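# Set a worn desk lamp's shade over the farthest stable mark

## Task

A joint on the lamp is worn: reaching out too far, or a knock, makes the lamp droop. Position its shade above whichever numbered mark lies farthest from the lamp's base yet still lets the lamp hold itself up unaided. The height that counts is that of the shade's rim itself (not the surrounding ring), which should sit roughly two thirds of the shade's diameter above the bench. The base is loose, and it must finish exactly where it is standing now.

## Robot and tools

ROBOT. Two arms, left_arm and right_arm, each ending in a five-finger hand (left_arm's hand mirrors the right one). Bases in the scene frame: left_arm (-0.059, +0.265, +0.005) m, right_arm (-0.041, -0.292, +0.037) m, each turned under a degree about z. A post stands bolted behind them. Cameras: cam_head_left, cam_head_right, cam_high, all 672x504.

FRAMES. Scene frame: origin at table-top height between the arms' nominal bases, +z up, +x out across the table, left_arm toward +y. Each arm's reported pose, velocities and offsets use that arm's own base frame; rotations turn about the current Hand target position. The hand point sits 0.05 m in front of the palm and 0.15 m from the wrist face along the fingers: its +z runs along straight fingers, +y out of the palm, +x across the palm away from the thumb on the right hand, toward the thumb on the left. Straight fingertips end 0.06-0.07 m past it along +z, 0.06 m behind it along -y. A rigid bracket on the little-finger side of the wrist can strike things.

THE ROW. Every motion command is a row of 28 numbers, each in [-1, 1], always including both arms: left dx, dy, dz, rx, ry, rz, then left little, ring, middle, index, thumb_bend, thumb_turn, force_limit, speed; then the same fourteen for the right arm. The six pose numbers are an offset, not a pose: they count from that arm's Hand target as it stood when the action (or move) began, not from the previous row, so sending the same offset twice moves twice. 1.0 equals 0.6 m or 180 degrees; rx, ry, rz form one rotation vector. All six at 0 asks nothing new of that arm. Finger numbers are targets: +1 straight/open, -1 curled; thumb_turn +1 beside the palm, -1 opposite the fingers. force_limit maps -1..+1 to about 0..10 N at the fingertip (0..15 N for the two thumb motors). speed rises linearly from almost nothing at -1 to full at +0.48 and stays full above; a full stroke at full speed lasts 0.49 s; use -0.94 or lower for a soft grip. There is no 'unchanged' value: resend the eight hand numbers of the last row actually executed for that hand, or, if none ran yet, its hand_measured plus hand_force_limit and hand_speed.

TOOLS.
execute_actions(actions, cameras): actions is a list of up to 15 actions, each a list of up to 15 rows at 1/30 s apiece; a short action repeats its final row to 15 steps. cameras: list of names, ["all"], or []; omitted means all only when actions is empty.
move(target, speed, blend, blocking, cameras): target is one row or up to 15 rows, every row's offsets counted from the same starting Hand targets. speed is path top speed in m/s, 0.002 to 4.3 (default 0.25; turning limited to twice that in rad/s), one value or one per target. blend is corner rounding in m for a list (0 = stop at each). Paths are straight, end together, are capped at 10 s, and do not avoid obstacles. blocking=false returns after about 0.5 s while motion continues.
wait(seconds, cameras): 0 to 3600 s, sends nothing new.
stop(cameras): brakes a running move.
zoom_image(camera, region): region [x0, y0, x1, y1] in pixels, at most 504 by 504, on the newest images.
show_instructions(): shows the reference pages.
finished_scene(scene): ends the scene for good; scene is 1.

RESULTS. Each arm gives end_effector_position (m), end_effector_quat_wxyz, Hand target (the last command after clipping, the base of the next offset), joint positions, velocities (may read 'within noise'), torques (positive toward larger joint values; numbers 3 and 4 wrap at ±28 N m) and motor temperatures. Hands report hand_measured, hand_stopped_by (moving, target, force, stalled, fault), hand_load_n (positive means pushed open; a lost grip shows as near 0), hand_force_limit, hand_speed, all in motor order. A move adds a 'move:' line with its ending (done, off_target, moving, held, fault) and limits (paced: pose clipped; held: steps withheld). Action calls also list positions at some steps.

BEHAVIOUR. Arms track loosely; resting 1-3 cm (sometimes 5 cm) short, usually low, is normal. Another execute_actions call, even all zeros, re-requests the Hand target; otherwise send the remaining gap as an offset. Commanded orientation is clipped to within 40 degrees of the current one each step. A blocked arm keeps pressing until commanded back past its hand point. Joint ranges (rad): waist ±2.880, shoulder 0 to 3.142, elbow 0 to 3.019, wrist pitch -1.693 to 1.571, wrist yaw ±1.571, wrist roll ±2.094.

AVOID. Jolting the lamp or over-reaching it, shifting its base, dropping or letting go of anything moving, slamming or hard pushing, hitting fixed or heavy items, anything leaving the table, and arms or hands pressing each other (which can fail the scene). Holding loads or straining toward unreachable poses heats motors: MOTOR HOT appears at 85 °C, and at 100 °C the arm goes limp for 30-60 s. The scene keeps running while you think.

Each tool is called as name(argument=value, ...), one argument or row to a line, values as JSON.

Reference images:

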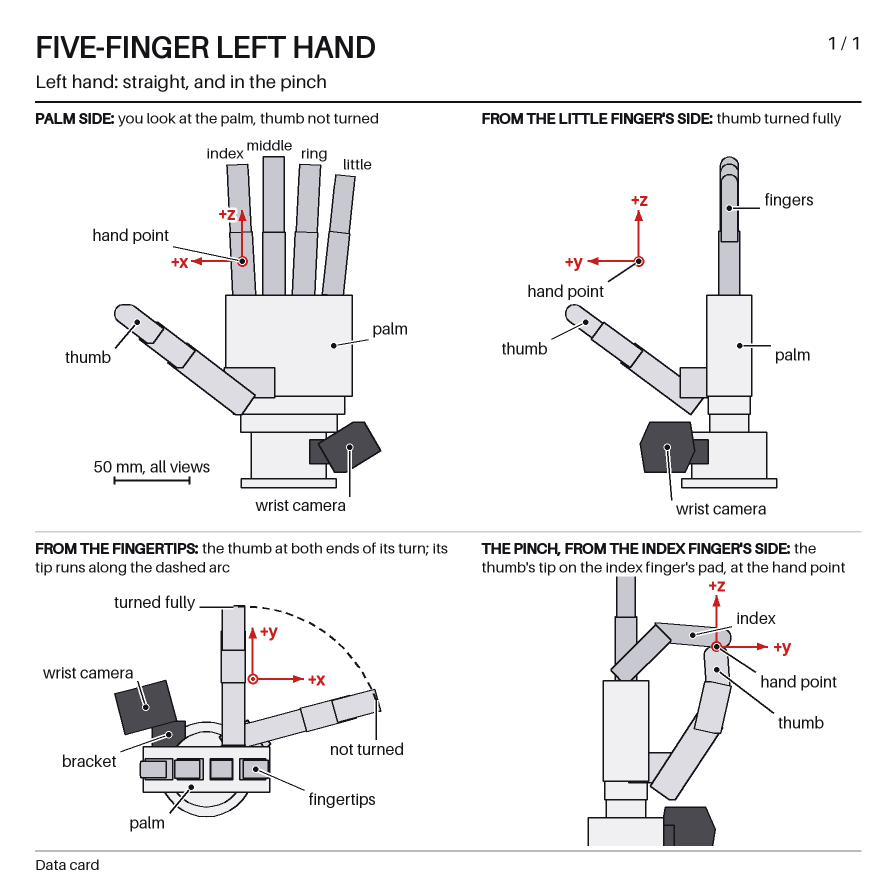

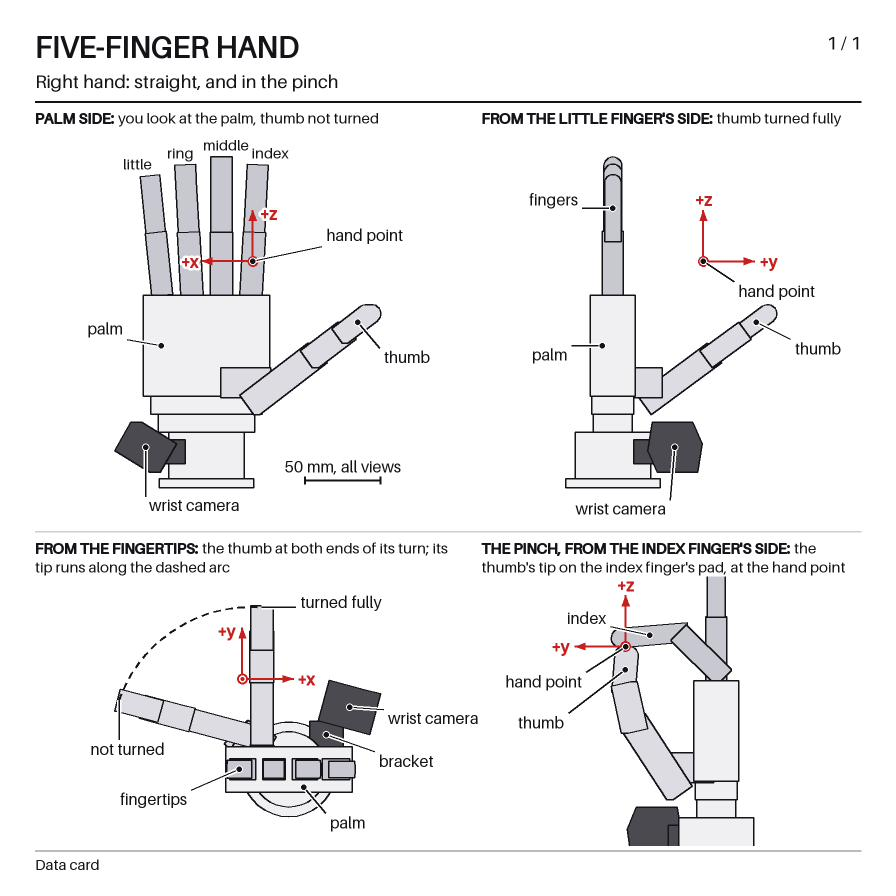

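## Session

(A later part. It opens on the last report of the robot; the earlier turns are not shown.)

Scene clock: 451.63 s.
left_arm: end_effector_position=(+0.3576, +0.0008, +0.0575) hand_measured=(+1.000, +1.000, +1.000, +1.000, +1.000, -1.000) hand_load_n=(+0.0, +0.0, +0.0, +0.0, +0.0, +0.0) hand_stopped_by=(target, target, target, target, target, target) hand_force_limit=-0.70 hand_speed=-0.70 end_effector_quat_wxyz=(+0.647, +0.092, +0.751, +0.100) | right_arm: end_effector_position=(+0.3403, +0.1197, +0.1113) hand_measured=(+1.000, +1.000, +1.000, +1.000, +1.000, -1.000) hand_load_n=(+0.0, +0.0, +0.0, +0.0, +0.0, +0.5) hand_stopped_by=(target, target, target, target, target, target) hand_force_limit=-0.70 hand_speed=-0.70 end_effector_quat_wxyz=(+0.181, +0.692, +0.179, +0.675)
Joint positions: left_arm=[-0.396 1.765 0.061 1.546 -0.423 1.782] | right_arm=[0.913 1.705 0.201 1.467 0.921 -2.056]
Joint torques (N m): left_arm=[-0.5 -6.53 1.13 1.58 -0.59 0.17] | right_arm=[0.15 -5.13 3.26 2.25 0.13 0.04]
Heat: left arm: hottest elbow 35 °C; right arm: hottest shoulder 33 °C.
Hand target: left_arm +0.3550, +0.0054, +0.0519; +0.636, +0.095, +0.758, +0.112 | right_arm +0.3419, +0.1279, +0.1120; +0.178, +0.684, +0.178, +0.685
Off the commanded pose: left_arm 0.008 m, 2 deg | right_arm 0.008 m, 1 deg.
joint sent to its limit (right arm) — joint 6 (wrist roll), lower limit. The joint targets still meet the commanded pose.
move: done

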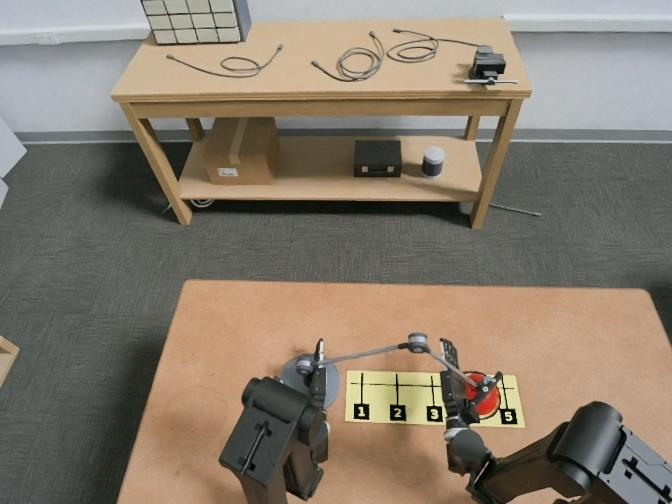

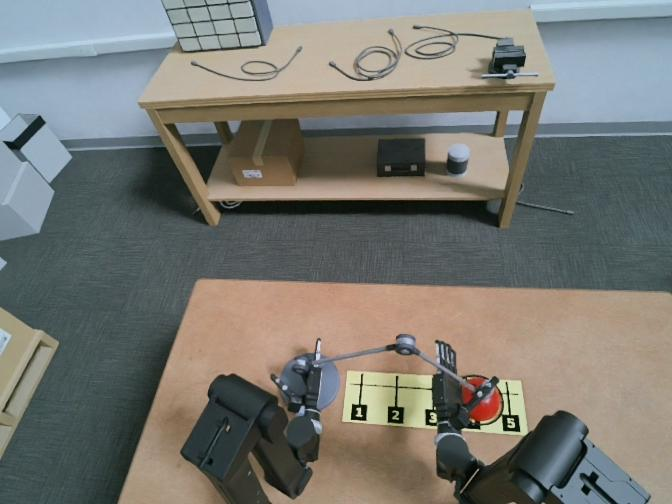

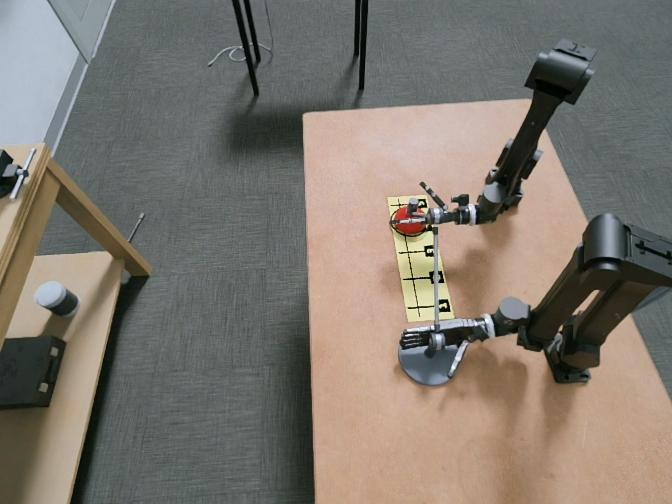

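move(
  target=[
    [0,-0.06,0,0,0,0,1,1,1,1,1,-1,-0.7,-0.7,0,-0.01,0.07,0,0,0,1,1,1,1,1,-1,-0.7,-0.7],
  ],
  speed=0.03,
  cameras=["all"],
)

zoom_image(
  camera="cam_head_left",
  region=[280, 310, 520, 450],
)

zoom_image(
  camera="cam_head_right",
  region=[420, 330, 520, 440],
)

Scene clock: 454.23 s.
left_arm: end_effector_position=(+0.3518, -0.0264, +0.0511) hand_measured=(+1.000, +1.000, +1.000, +1.000, +1.000, -1.000) hand_load_n=(+0.0, +0.5, +0.0, +0.0, +0.0, +0.5) hand_stopped_by=(target, target, target, target, target, target) hand_force_limit=-0.70 hand_speed=-0.70 end_effector_quat_wxyz=(+0.633, +0.099, +0.758, +0.118) | right_arm: end_effector_position=(+0.3420, +0.1287, +0.1327) hand_measured=(+1.000, +1.000, +1.000, +1.000, +1.000, -1.000) hand_load_n=(+0.0, +0.0, +0.0, +0.0, -0.5, +0.0) hand_stopped_by=(target, target, target, target, target, target) hand_force_limit=-0.70 hand_speed=-0.70 end_effector_quat_wxyz=(+0.178, +0.697, +0.214, +0.661)
Joint positions: left_arm=[-0.555 1.755 0.093 1.455 -0.599 1.768] | right_arm=[0.917 1.489 0.201 1.189 0.88 -2.056]
Joint torques (N m): left_arm=[-1.44 -8.88 2.21 1.69 -0.16 -0.08] | right_arm=[-1.2 -9.99 4.08 2.54 1.14 -0.03]
Heat: left arm: hottest elbow 35 °C; right arm: hottest shoulder 33 °C.
Hand target: left_arm +0.3550, -0.0307, +0.0518; +0.636, +0.095, +0.758, +0.113 | right_arm +0.3419, +0.1219, +0.1540; +0.178, +0.684, +0.178, +0.685
Off the commanded pose: left_arm 0.005 m, 1 deg | right_arm 0.022 m, 5 deg.
joint sent to its limit (right arm) — joint 6 (wrist roll), lower limit. The joint targets still meet the commanded pose.
move: off_target (right_arm)

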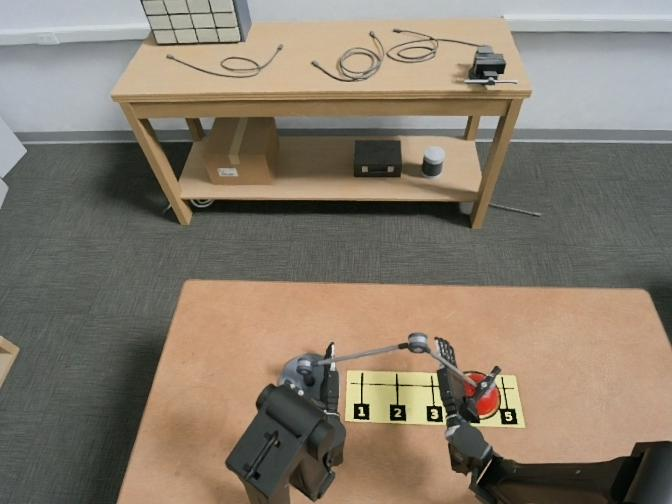

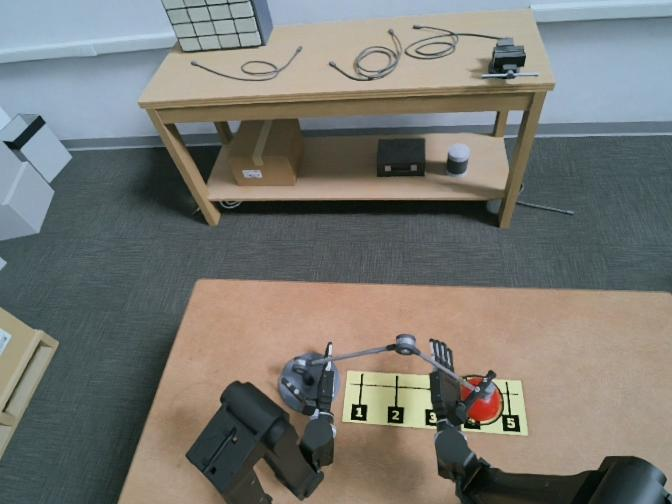

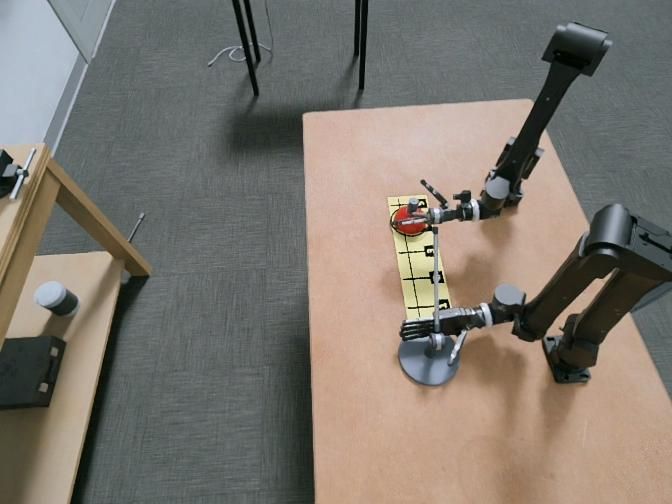

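Scaled by 2.100 from the camera's image (finer frame: 960x720).

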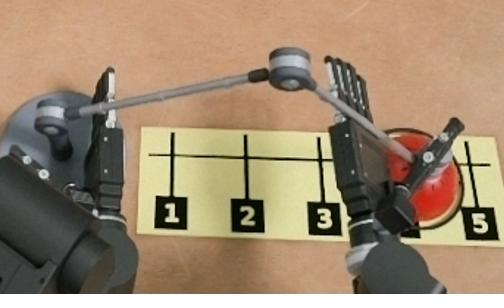

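Scaled by 4.582 from the camera's image (finer frame: 960x720).

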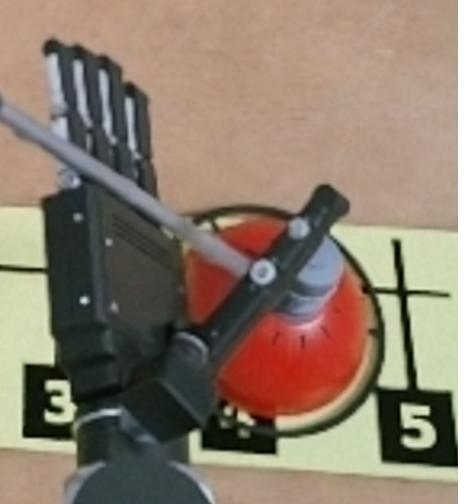

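move(
  target=[
    [0,-0.0,0,0,0,0,1,1,1,1,1,-1,-0.7,-0.7,0,-0.02,0.06,0,0,0,1,1,1,1,1,-1,-0.7,-0.7],
  ],
  speed=0.03,
  cameras=["all"],
)

zoom_image(
  camera="cam_head_left",
  region=[280, 310, 520, 450],
)

zoom_image(
  camera="cam_head_right",
  region=[420, 330, 520, 440],
)

zoom_image(
  camera="cam_high",
  region=[385, 170, 485, 250],
)

Scene clock: 456.33 s.
left_arm: end_effector_position=(+0.3518, -0.0263, +0.0510) hand_measured=(+1.000, +1.000, +1.000, +1.000, +1.000, -1.000) hand_load_n=(+0.0, +0.0, +0.0, +0.0, +0.0, +0.5) hand_stopped_by=(target, target, target, target, target, target) hand_force_limit=-0.70 hand_speed=-0.70 end_effector_quat_wxyz=(+0.633, +0.099, +0.758, +0.118) | right_arm: end_effector_position=(+0.3393, +0.1300, +0.1612) hand_measured=(+1.000, +1.000, +1.000, +1.000, +1.000, -1.000) hand_load_n=(+0.0, +0.5, +0.0, +0.0, +0.0, +0.0) hand_stopped_by=(target, target, target, target, target, target) hand_force_limit=-0.70 hand_speed=-0.70 end_effector_quat_wxyz=(+0.169, +0.697, +0.235, +0.656)
Joint positions: left_arm=[-0.555 1.755 0.093 1.455 -0.6 1.767] | right_arm=[0.917 1.256 0.201 0.931 0.841 -2.056]
Joint torques (N m): left_arm=[-0.79 -8.35 2.11 1.58 -0.19 -0.09] | right_arm=[-3.02 -7.47 6.46 2.99 1.53 0.03]
Heat: left arm: hottest elbow 35 °C; right arm: hottest shoulder 33 °C.
Hand target: left_arm +0.3550, -0.0307, +0.0519; +0.636, +0.095, +0.758, +0.113 | right_arm +0.3419, +0.1100, +0.1900; +0.177, +0.684, +0.178, +0.685
Off the commanded pose: left_arm 0.005 m, 1 deg | right_arm 0.035 m, 7 deg.
joint sent to its limit (right arm) — joint 6 (wrist roll), lower limit. The joint targets still meet the commanded pose.
move: off_target (right_arm)

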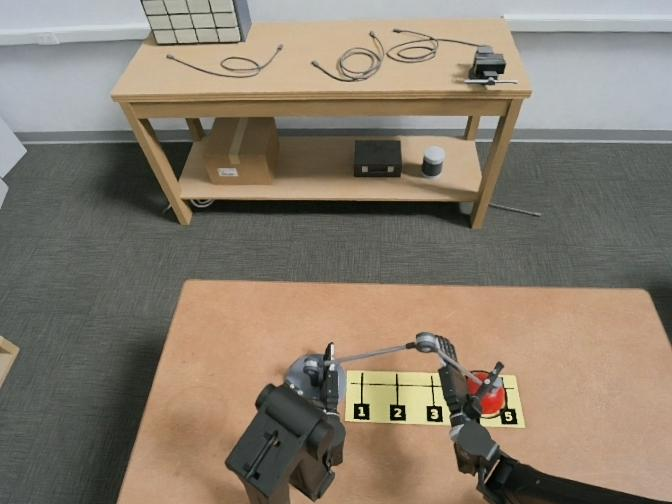

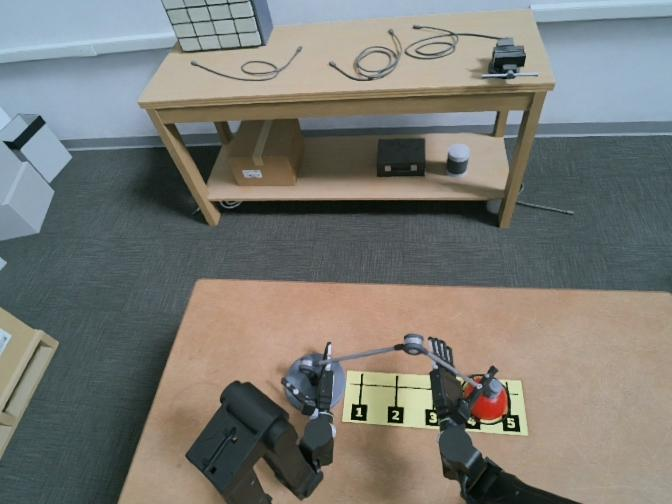

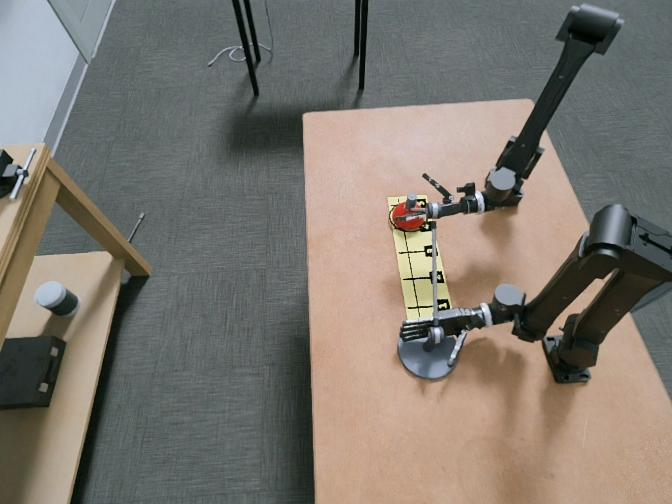

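Scaled by 2.100 from the camera's image (finer frame: 960x720).

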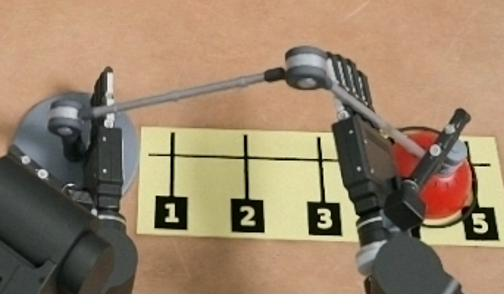

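Scaled by 4.582 from the camera's image (finer frame: 960x720).

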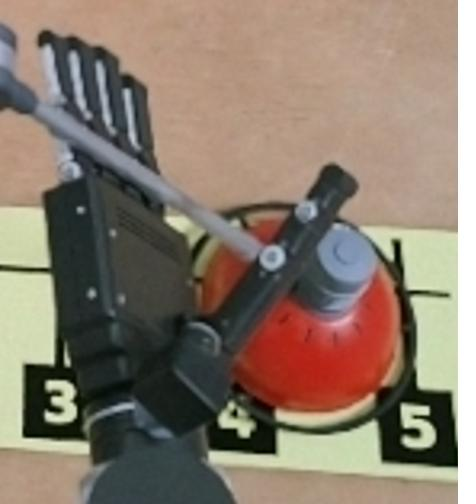

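Scaled by 5.040 from the camera's image (finer frame: 960x720).

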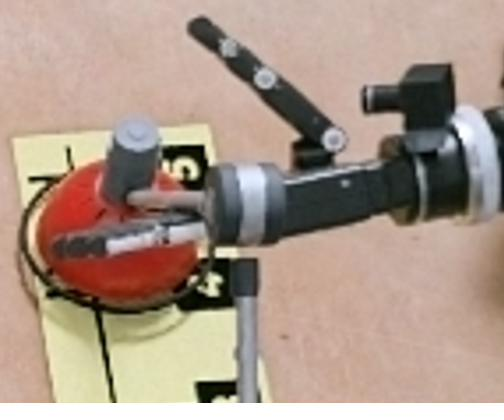

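move(
  target=[
    [0,-0.0,0,0,0,0,1,1,1,1,1,-1,-0.7,-0.7,0,0.06,0.0,0,0,0,1,1,1,1,1,-1,-0.7,-0.7],
    [0,-0.0,0,0,0,0,1,1,1,1,1,-1,-0.7,-0.7,0,0.10,-0.03,0,0,0,1,1,1,1,1,-1,-0.7,-0.7],
  ],
  speed=0.03,
  cameras=["all"],
)

zoom_image(
  camera="cam_head_left",
  region=[280, 310, 520, 450],
)

zoom_image(
  camera="cam_high",
  region=[385, 170, 485, 250],
)

Scene clock: 459.80 s.
left_arm: end_effector_position=(+0.3518, -0.0263, +0.0510) hand_measured=(+1.000, +1.000, +1.000, +1.000, +1.000, -1.000) hand_load_n=(+0.0, +0.0, +0.0, +0.0, +0.0, +0.5) hand_stopped_by=(target, target, target, target, target, target) hand_force_limit=-0.70 hand_speed=-0.70 end_effector_quat_wxyz=(+0.633, +0.099, +0.758, +0.118) | right_arm: end_effector_position=(+0.3386, +0.1564, +0.1662) hand_measured=(+1.000, +1.000, +1.000, +1.000, +1.000, -1.000) hand_load_n=(+0.0, +0.0, +0.0, +0.0, +0.0, +0.5) hand_stopped_by=(target, target, target, target, target, target) hand_force_limit=-0.70 hand_speed=-0.70 end_effector_quat_wxyz=(+0.186, +0.693, +0.182, +0.673)
Joint positions: left_arm=[-0.555 1.755 0.093 1.455 -0.6 1.767] | right_arm=[1.002 1.41 0.29 1.071 1.013 -2.056]
Joint torques (N m): left_arm=[-0.62 -8.64 2.22 1.61 -0.15 -0.06] | right_arm=[0.67 -4.19 7.66 2.11 0.11 -0.06]
Heat: left arm: hottest elbow 35 °C; right arm: hottest wrist yaw 34 °C.
Hand target: left_arm +0.3550, -0.0307, +0.0519; +0.636, +0.095, +0.758, +0.113 | right_arm +0.3419, +0.1699, +0.1720; +0.178, +0.684, +0.178, +0.685
Off the commanded pose: left_arm 0.005 m, 1 deg | right_arm 0.015 m, 2 deg.
joint sent to its limit (right arm) — joint 6 (wrist roll), lower limit. The joint targets still meet the commanded pose.
move: off_target (right_arm)

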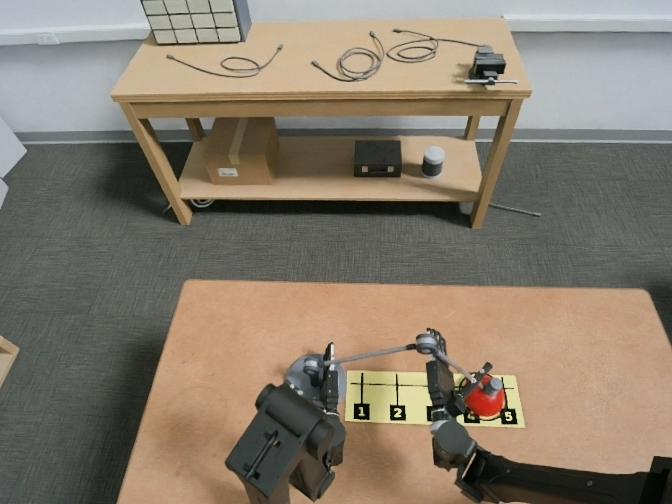

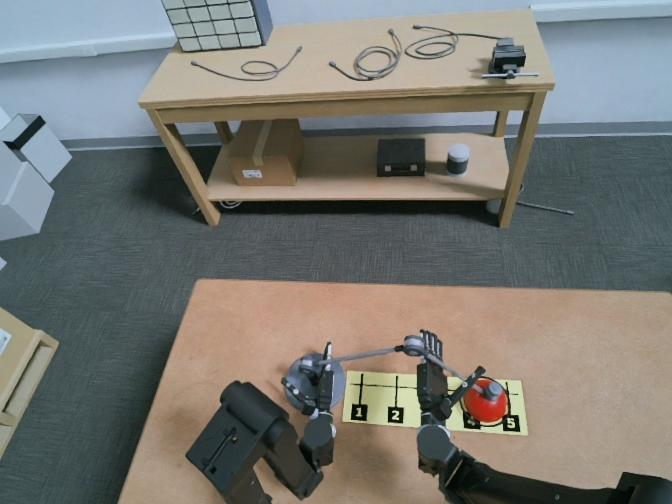

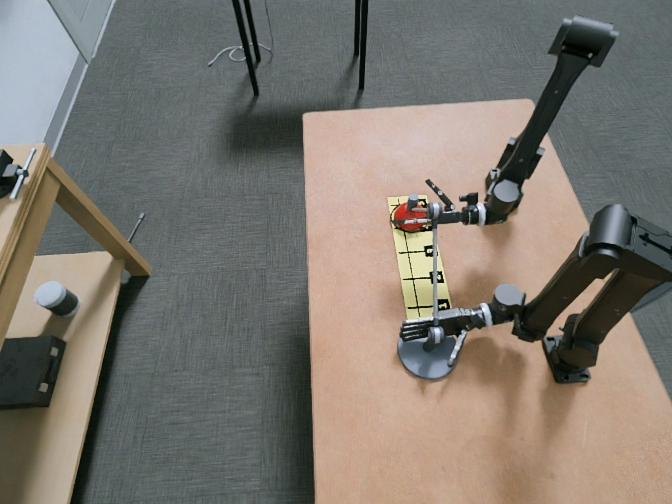

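Scaled by 2.100 from the camera's image (finer frame: 960x720).

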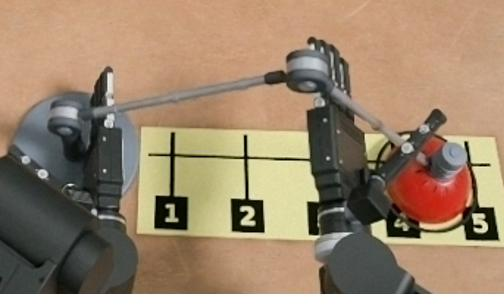

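Scaled by 5.040 from the camera's image (finer frame: 960x720).

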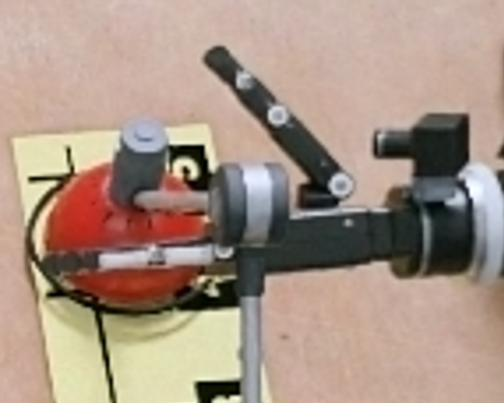

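move(
  target=[
    [0,-0.0,0,0,0,0,1,1,1,1,1,-1,-0.7,-0.7,-0.2,0.0,0.0,0,0,0,1,1,1,1,1,-1,-0.7,-0.7],
  ],
  speed=0.05,
  cameras=["all"],
)

zoom_image(
  camera="cam_head_left",
  region=[280, 310, 520, 450],
)

zoom_image(
  camera="cam_head_right",
  region=[280, 310, 520, 450],
)

zoom_image(
  camera="cam_high",
  region=[385, 170, 485, 250],
)

Scene clock: 462.83 s.
left_arm: end_effector_position=(+0.3518, -0.0263, +0.0510) hand_measured=(+1.000, +1.000, +1.000, +1.000, +1.000, -1.000) hand_load_n=(+0.0, +0.0, +0.0, +0.0, +0.0, +0.0) hand_stopped_by=(target, target, target, target, target, target) hand_force_limit=-0.70 hand_speed=-0.70 end_effector_quat_wxyz=(+0.633, +0.099, +0.758, +0.118) | right_arm: end_effector_position=(+0.2248, +0.1715, +0.1718) hand_measured=(+1.000, +1.000, +1.000, +1.000, +1.000, -1.000) hand_load_n=(+0.0, +0.0, +0.0, +0.0, +0.0, +0.5) hand_stopped_by=(target, target, target, target, target, target) hand_force_limit=-0.70 hand_speed=-0.70 end_effector_quat_wxyz=(+0.185, +0.686, +0.179, +0.681)
Joint positions: left_arm=[-0.555 1.755 0.093 1.455 -0.6 1.767] | right_arm=[1.444 1.335 0.224 1.076 1.453 -2.056]
Joint torques (N m): left_arm=[-0.97 -8.7 2.22 1.62 -0.13 -0.04] | right_arm=[-0.26 -5.13 4.03 1.87 0.11 -0.01]
Motor temperatures (°C): left_arm=[27 30 34 28 34 30] | right_arm=[32 33 32 28 34 29]
Heat: left arm: hottest elbow 34 °C; right arm: hottest wrist yaw 34 °C.
Hand target: left_arm +0.3550, -0.0307, +0.0519; +0.636, +0.095, +0.758, +0.113 | right_arm +0.2219, +0.1700, +0.1720; +0.177, +0.684, +0.178, +0.685
Off the commanded pose: left_arm 0.005 m, 1 deg | right_arm 0.003 m, 1 deg.
joint sent to its limit (right arm) — joint 6 (wrist roll), lower limit. The joint targets still meet the commanded pose.
move: done

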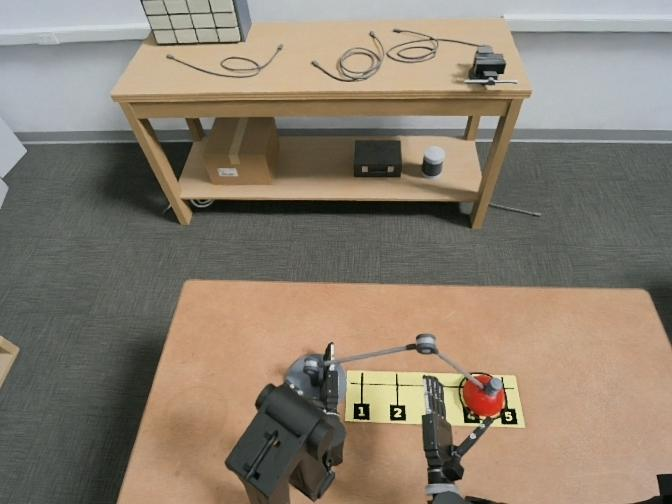

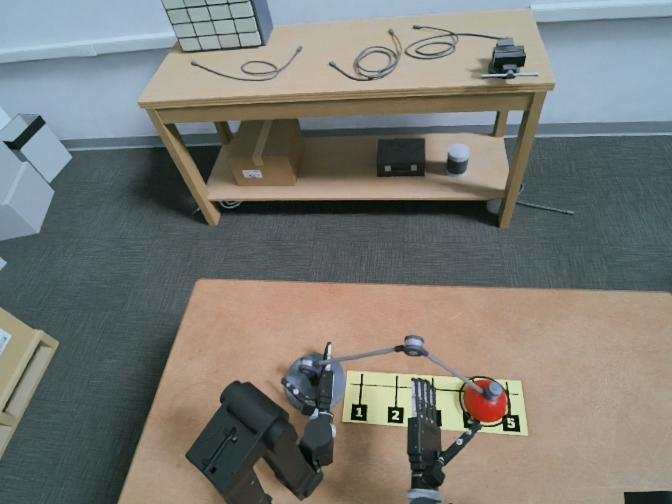

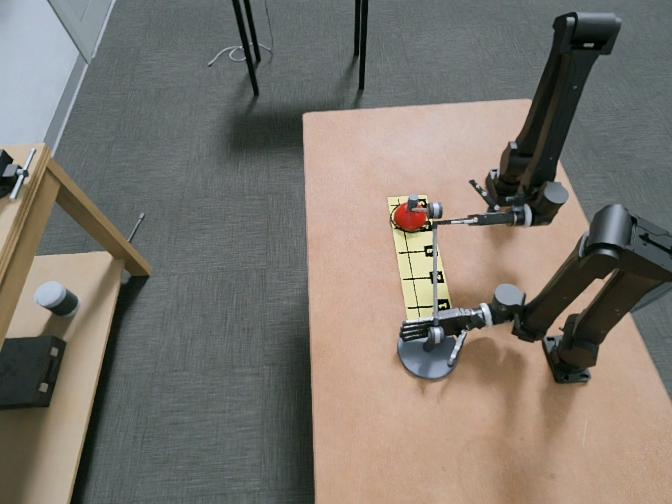

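Scaled by 2.100 from the camera's image (finer frame: 960x720).

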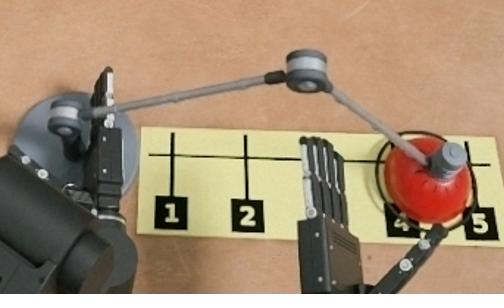

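Scaled by 2.100 from the camera's image (finer frame: 960x720).

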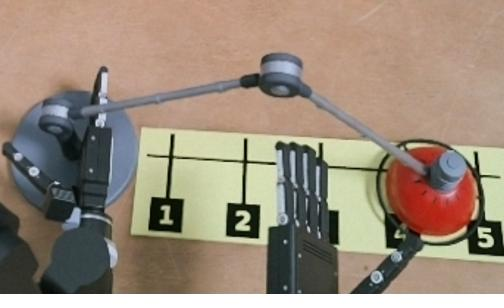

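Scaled by 5.040 from the camera's image (finer frame: 960x720).

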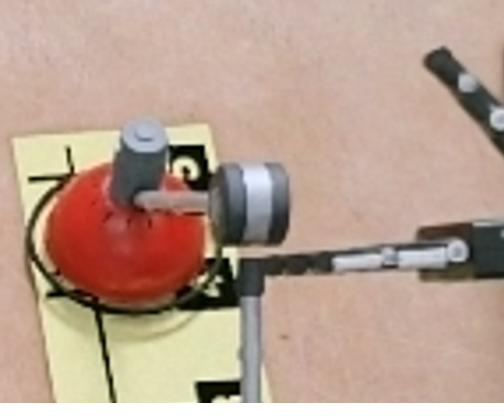

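move(
  target=[
    [0,-0.05,0,0,0,0,1,1,1,1,1,-1,-0.7,-0.7,-0.05,-0.05,0.0,0,0,0,1,1,1,1,1,-1,-0.7,-0.7],
    [-0.21,-0.05,0.02,0,0,0,1,1,1,1,1,-1,-0.7,-0.7,-0.05,-0.2,0.0,0,0,0,1,1,1,1,1,-1,-0.7,-0.7],
  ],
  speed=0.06,
  cameras=["all"],
)

zoom_image(
  camera="cam_head_left",
  region=[280, 310, 520, 450],
)

Scene clock: 467.00 s.
left_arm: end_effector_position=(+0.2863, -0.0614, +0.0598) hand_measured=(+1.000, +1.000, +1.000, +1.000, +1.000, -1.000) hand_load_n=(+0.0, +0.0, +0.0, +0.0, +0.0, +0.5) hand_stopped_by=(target, target, target, target, target, target) hand_force_limit=-0.70 hand_speed=-0.70 end_effector_quat_wxyz=(+0.638, +0.095, +0.755, +0.115) | right_arm: end_effector_position=(+0.1937, +0.0948, +0.1740) hand_measured=(+1.000, +1.000, +1.000, +1.000, +1.000, -1.000) hand_load_n=(+0.0, +0.0, +0.0, +0.0, +0.0, +0.5) hand_stopped_by=(target, target, target, target, target, target) hand_force_limit=-0.70 hand_speed=-0.70 end_effector_quat_wxyz=(+0.175, +0.687, +0.166, +0.685)
Joint positions: left_arm=[-0.94 1.624 0.026 1.311 -0.973 1.635] | right_arm=[1.571 0.978 0.034 0.941 1.584 -2.056]
Joint torques (N m): left_arm=[-0.67 -6.48 1.36 1.37 -0.27 -0.11] | right_arm=[0.32 0.21 6.37 0.94 -0.05 -0.02]
Heat: left arm: hottest elbow 34 °C; right arm: hottest shoulder 33 °C.
Hand target: left_arm +0.2842, -0.0607, +0.0586; +0.636, +0.095, +0.758, +0.112 (not the last commanded pose) | right_arm +0.1938, +0.0955, +0.1737; +0.176, +0.687, +0.168, +0.685 (not the last commanded pose)
Off the commanded pose: left_arm 0.057 m, 0 deg | right_arm 0.045 m, 1 deg.
move: held (right_arm; a check stopped the path), off_target (left_arm; braked when a check withheld steps of right_arm); path passed 1 of 2 targets; limits=held
pose unreachable (right arm): on one or more control steps of this call, first in action 0 (counted from 0), this arm could not follow its commanded pose, so it was not sent that pose on those steps. It may still have moved: this result reports where it is.
cause: moving toward the commanded pose would bring two parts of the arm too close to each other (joints 2 (shoulder) and 3 (elbow) lie between them).

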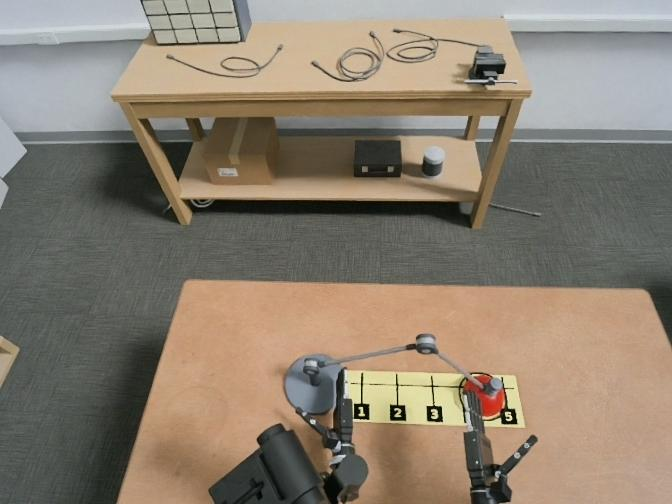

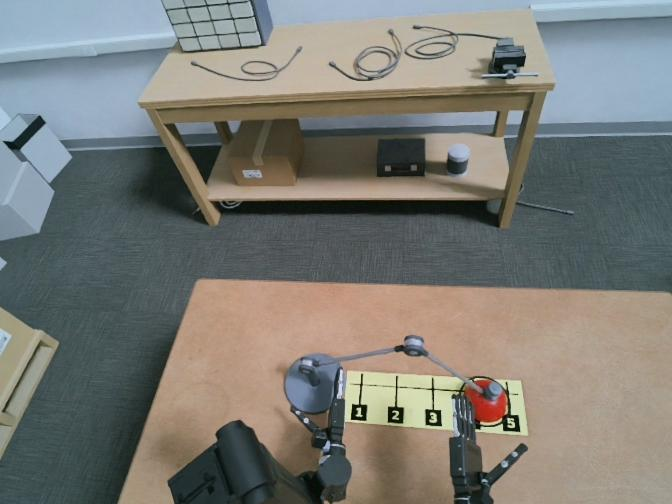

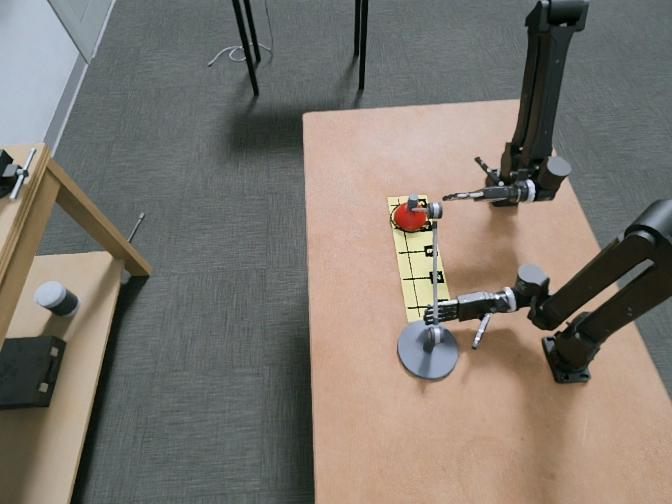

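Scaled by 2.100 from the camera's image (finer frame: 960x720).

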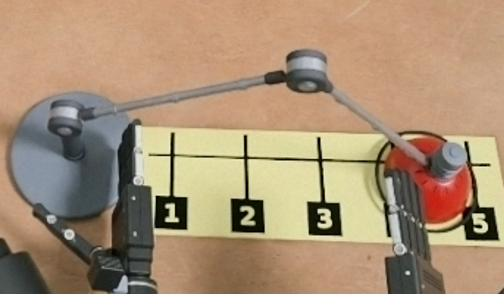

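move(
  target=[
    [-0.082,-0.066,0.069,0,0,0,1,1,1,1,1,-1,-0.7,-0.7,0.0,0.0,0.0,0,0,0,1,1,1,1,1,-1,-0.7,-0.7],
    [-0.082,-0.259,0.232,0.1,0,0,1,1,1,1,1,-1,-0.7,-0.7,0,0,0.0,0,0,0,1,1,1,1,1,-1,-0.7,-0.7],
  ],
  speed=0.08,
  cameras=["all"],
)

zoom_image(
  camera="cam_head_left",
  region=[280, 310, 520, 450],
)

zoom_image(
  camera="cam_high",
  region=[385, 170, 605, 350],
)

Scene clock: 471.07 s.
left_arm: end_effector_position=(+0.2344, -0.1792, +0.1723) hand_measured=(+1.000, +1.000, +1.000, +1.000, +1.000, -1.000) hand_load_n=(+0.0, +0.0, +0.0, -0.5, +0.0, +0.0) hand_stopped_by=(target, target, target, target, target, target) hand_force_limit=-0.70 hand_speed=-0.70 end_effector_quat_wxyz=(+0.619, +0.181, +0.734, +0.214) | right_arm: end_effector_position=(+0.1937, +0.0948, +0.1740) hand_measured=(+1.000, +1.000, +1.000, +1.000, +1.000, -1.000) hand_load_n=(+0.0, +0.0, +0.0, +0.0, +0.0, +0.0) hand_stopped_by=(target, target, target, target, target, target) hand_force_limit=-0.70 hand_speed=-0.70 end_effector_quat_wxyz=(+0.175, +0.687, +0.166, +0.685)
Joint positions: left_arm=[-1.389 1.179 0.463 -0.289 -1.401 1.147] | right_arm=[1.571 0.978 0.034 0.941 1.584 -2.056]
Joint torques (N m): left_arm=[-0.79 -5.54 7.19 1.29 -0.69 0.06] | right_arm=[-0.15 0.62 6.35 1.05 -0.01 0.01]
Heat: left arm: hottest elbow 34 °C; right arm: hottest shoulder 33 °C.
Hand target: left_arm +0.2344, -0.1788, +0.1718; +0.619, +0.180, +0.734, +0.213 (not the last commanded pose) | right_arm +0.1938, +0.0955, +0.1737; +0.176, +0.687, +0.168, +0.685
Off the commanded pose: left_arm 0.045 m, 2 deg | right_arm 0.001 m, 0 deg.
move: held (left_arm; a check stopped the path); path passed 1 of 2 targets; limits=held
pose unreachable (left arm): on one or more control steps of this call, first in action 0 (counted from 0), this arm could not follow its commanded pose, so it was not sent that pose on those steps. It may still have moved: this result reports where it is.
cause: moving toward the commanded pose would bring a part of the arm too close to another arm (a part of this arm just beyond joint 4 (wrist pitch) and a part of the right arm just beyond its joint 4 (wrist pitch), at the place that arm is still heading or pushing toward).

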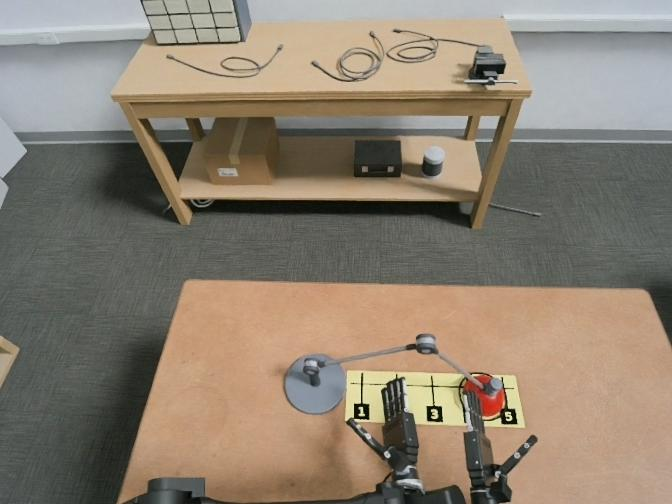

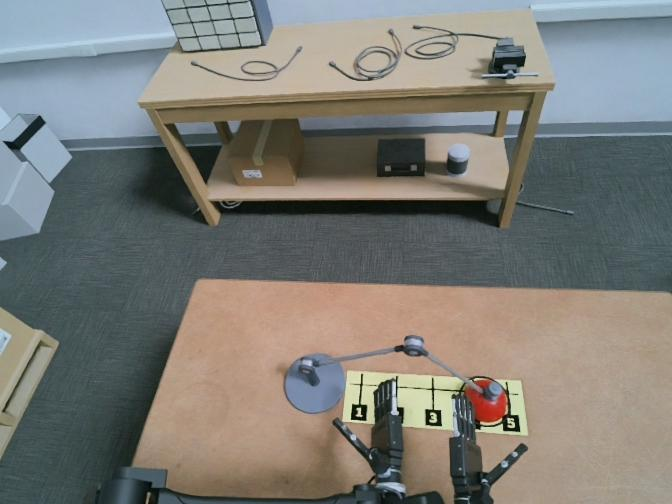

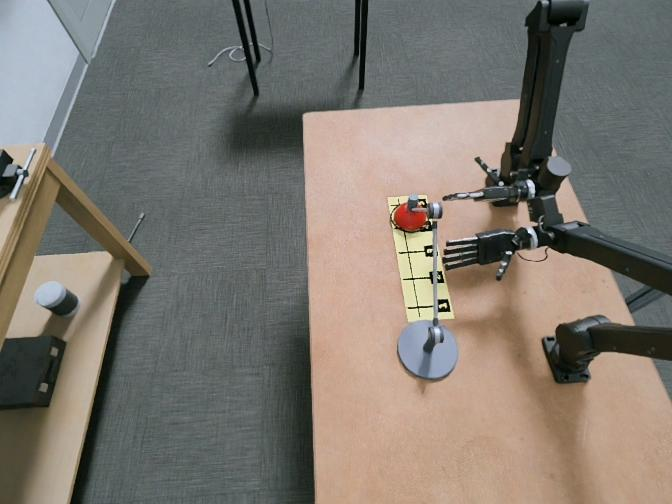

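Scaled by 2.100 from the camera's image (finer frame: 960x720).

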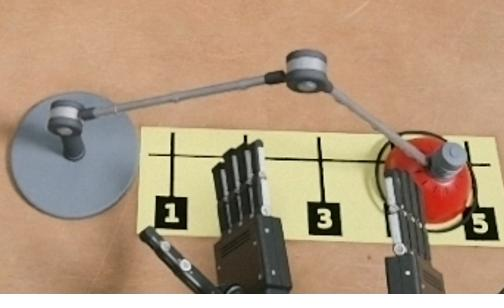

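Scaled by 2.291 from the camera's image (finer frame: 960x720).

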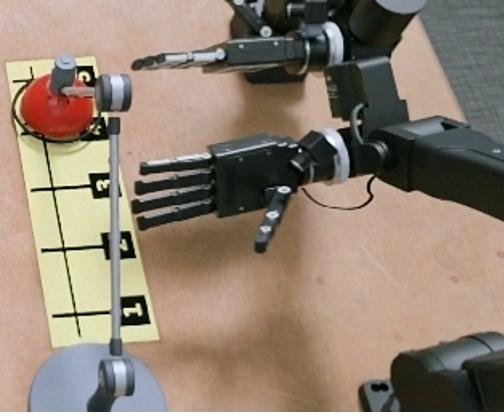

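move(
  target=[
    [0,0,0,0,0,0,1,1,1,1,1,-1,-0.7,-0.7,0.03,-0.05,0.08,0,0,-0.15,1,1,1,1,1,-1,-0.7,-0.7],
    [0,0,0,0,0,0,1,1,1,1,1,-1,-0.7,-0.7,0.06,-0.209,0.08,0,0,-0.25,1,1,1,1,1,-1,-0.7,-0.7],
  ],
  speed=0.12,
  cameras=["all"],
)

Scene clock: 472.50 s.
left_arm: end_effector_position=(+0.2344, -0.1792, +0.1723) hand_measured=(+1.000, +1.000, +1.000, +1.000, +1.000, -1.000) hand_load_n=(+0.0, +0.0, +0.0, +0.0, +0.0, +0.0) hand_stopped_by=(target, target, target, target, target, target) hand_force_limit=-0.70 hand_speed=-0.70 end_effector_quat_wxyz=(+0.619, +0.181, +0.734, +0.214) | right_arm: end_effector_position=(+0.1962, +0.0834, +0.1740) hand_measured=(+1.000, +1.000, +1.000, +1.000, +1.000, -1.000) hand_load_n=(+0.0, +0.0, +0.0, +0.0, +0.0, +0.0) hand_stopped_by=(target, target, target, target, target, target) hand_force_limit=-0.70 hand_speed=-0.70 end_effector_quat_wxyz=(+0.205, +0.690, +0.155, +0.677)
Joint positions: left_arm=[-1.389 1.179 0.463 -0.289 -1.401 1.147] | right_arm=[1.529 0.978 0.035 0.914 1.601 -2.056]
Joint torques (N m): left_arm=[-0.73 -6.24 7.35 1.37 -0.73 0.04] | right_arm=[0.21 0.97 6.15 1.01 0.03 0.01]
Heat: left arm: hottest elbow 34 °C; right arm: hottest wrist yaw 33 °C.
Hand target: left_arm +0.2344, -0.1788, +0.1718; +0.619, +0.180, +0.734, +0.213 | right_arm +0.1960, +0.0839, +0.1740; +0.203, +0.689, +0.156, +0.678 (not the last commanded pose)
Off the commanded pose: left_arm 0.001 m, 0 deg | right_arm 0.127 m, 42 deg.
joint at its limit (right arm) — joint 6 (wrist roll), lower limit.
move: held (right_arm; a check stopped the path); path passed 0 of 2 targets; limits=held
pose unreachable (right arm): on one or more control steps of this call, first in action 0 (counted from 0), this arm could not follow its commanded pose, so it was not sent that pose on those steps. It may still have moved: this result reports where it is.
cause: moving toward the commanded pose would bring a part of the arm too close to another arm (a part of this arm just beyond joint 6 (wrist roll) and a part of the left arm just beyond its joint 4 (wrist pitch), where that arm would come to rest).

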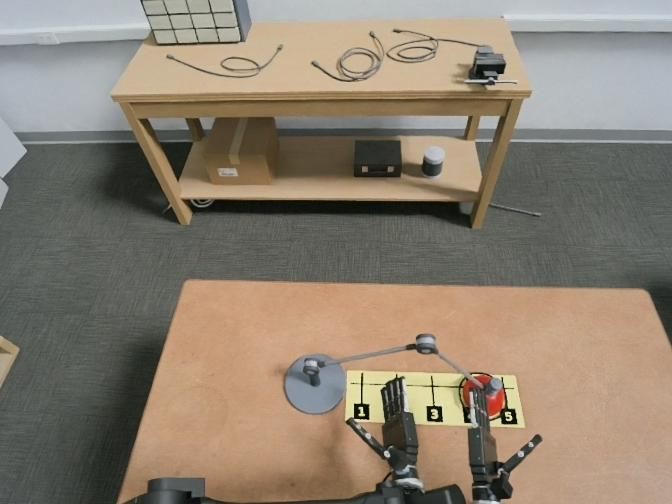

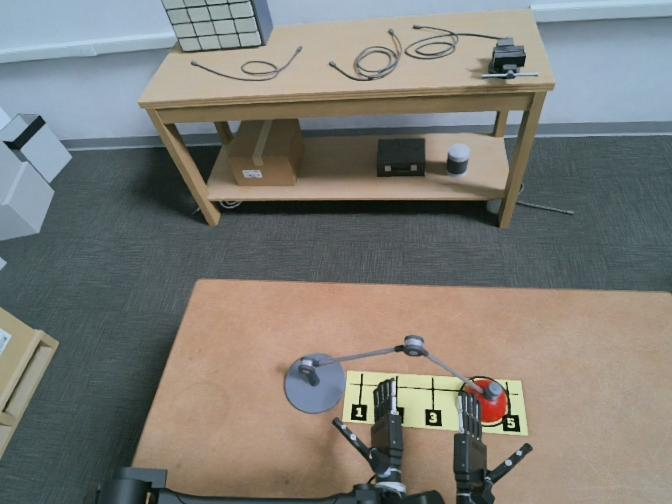

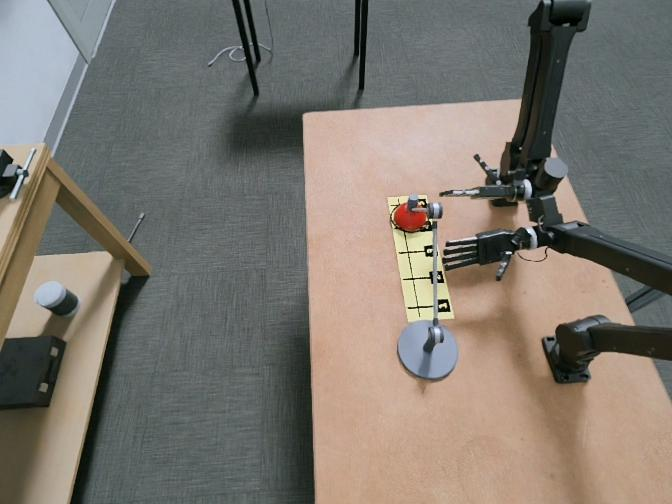

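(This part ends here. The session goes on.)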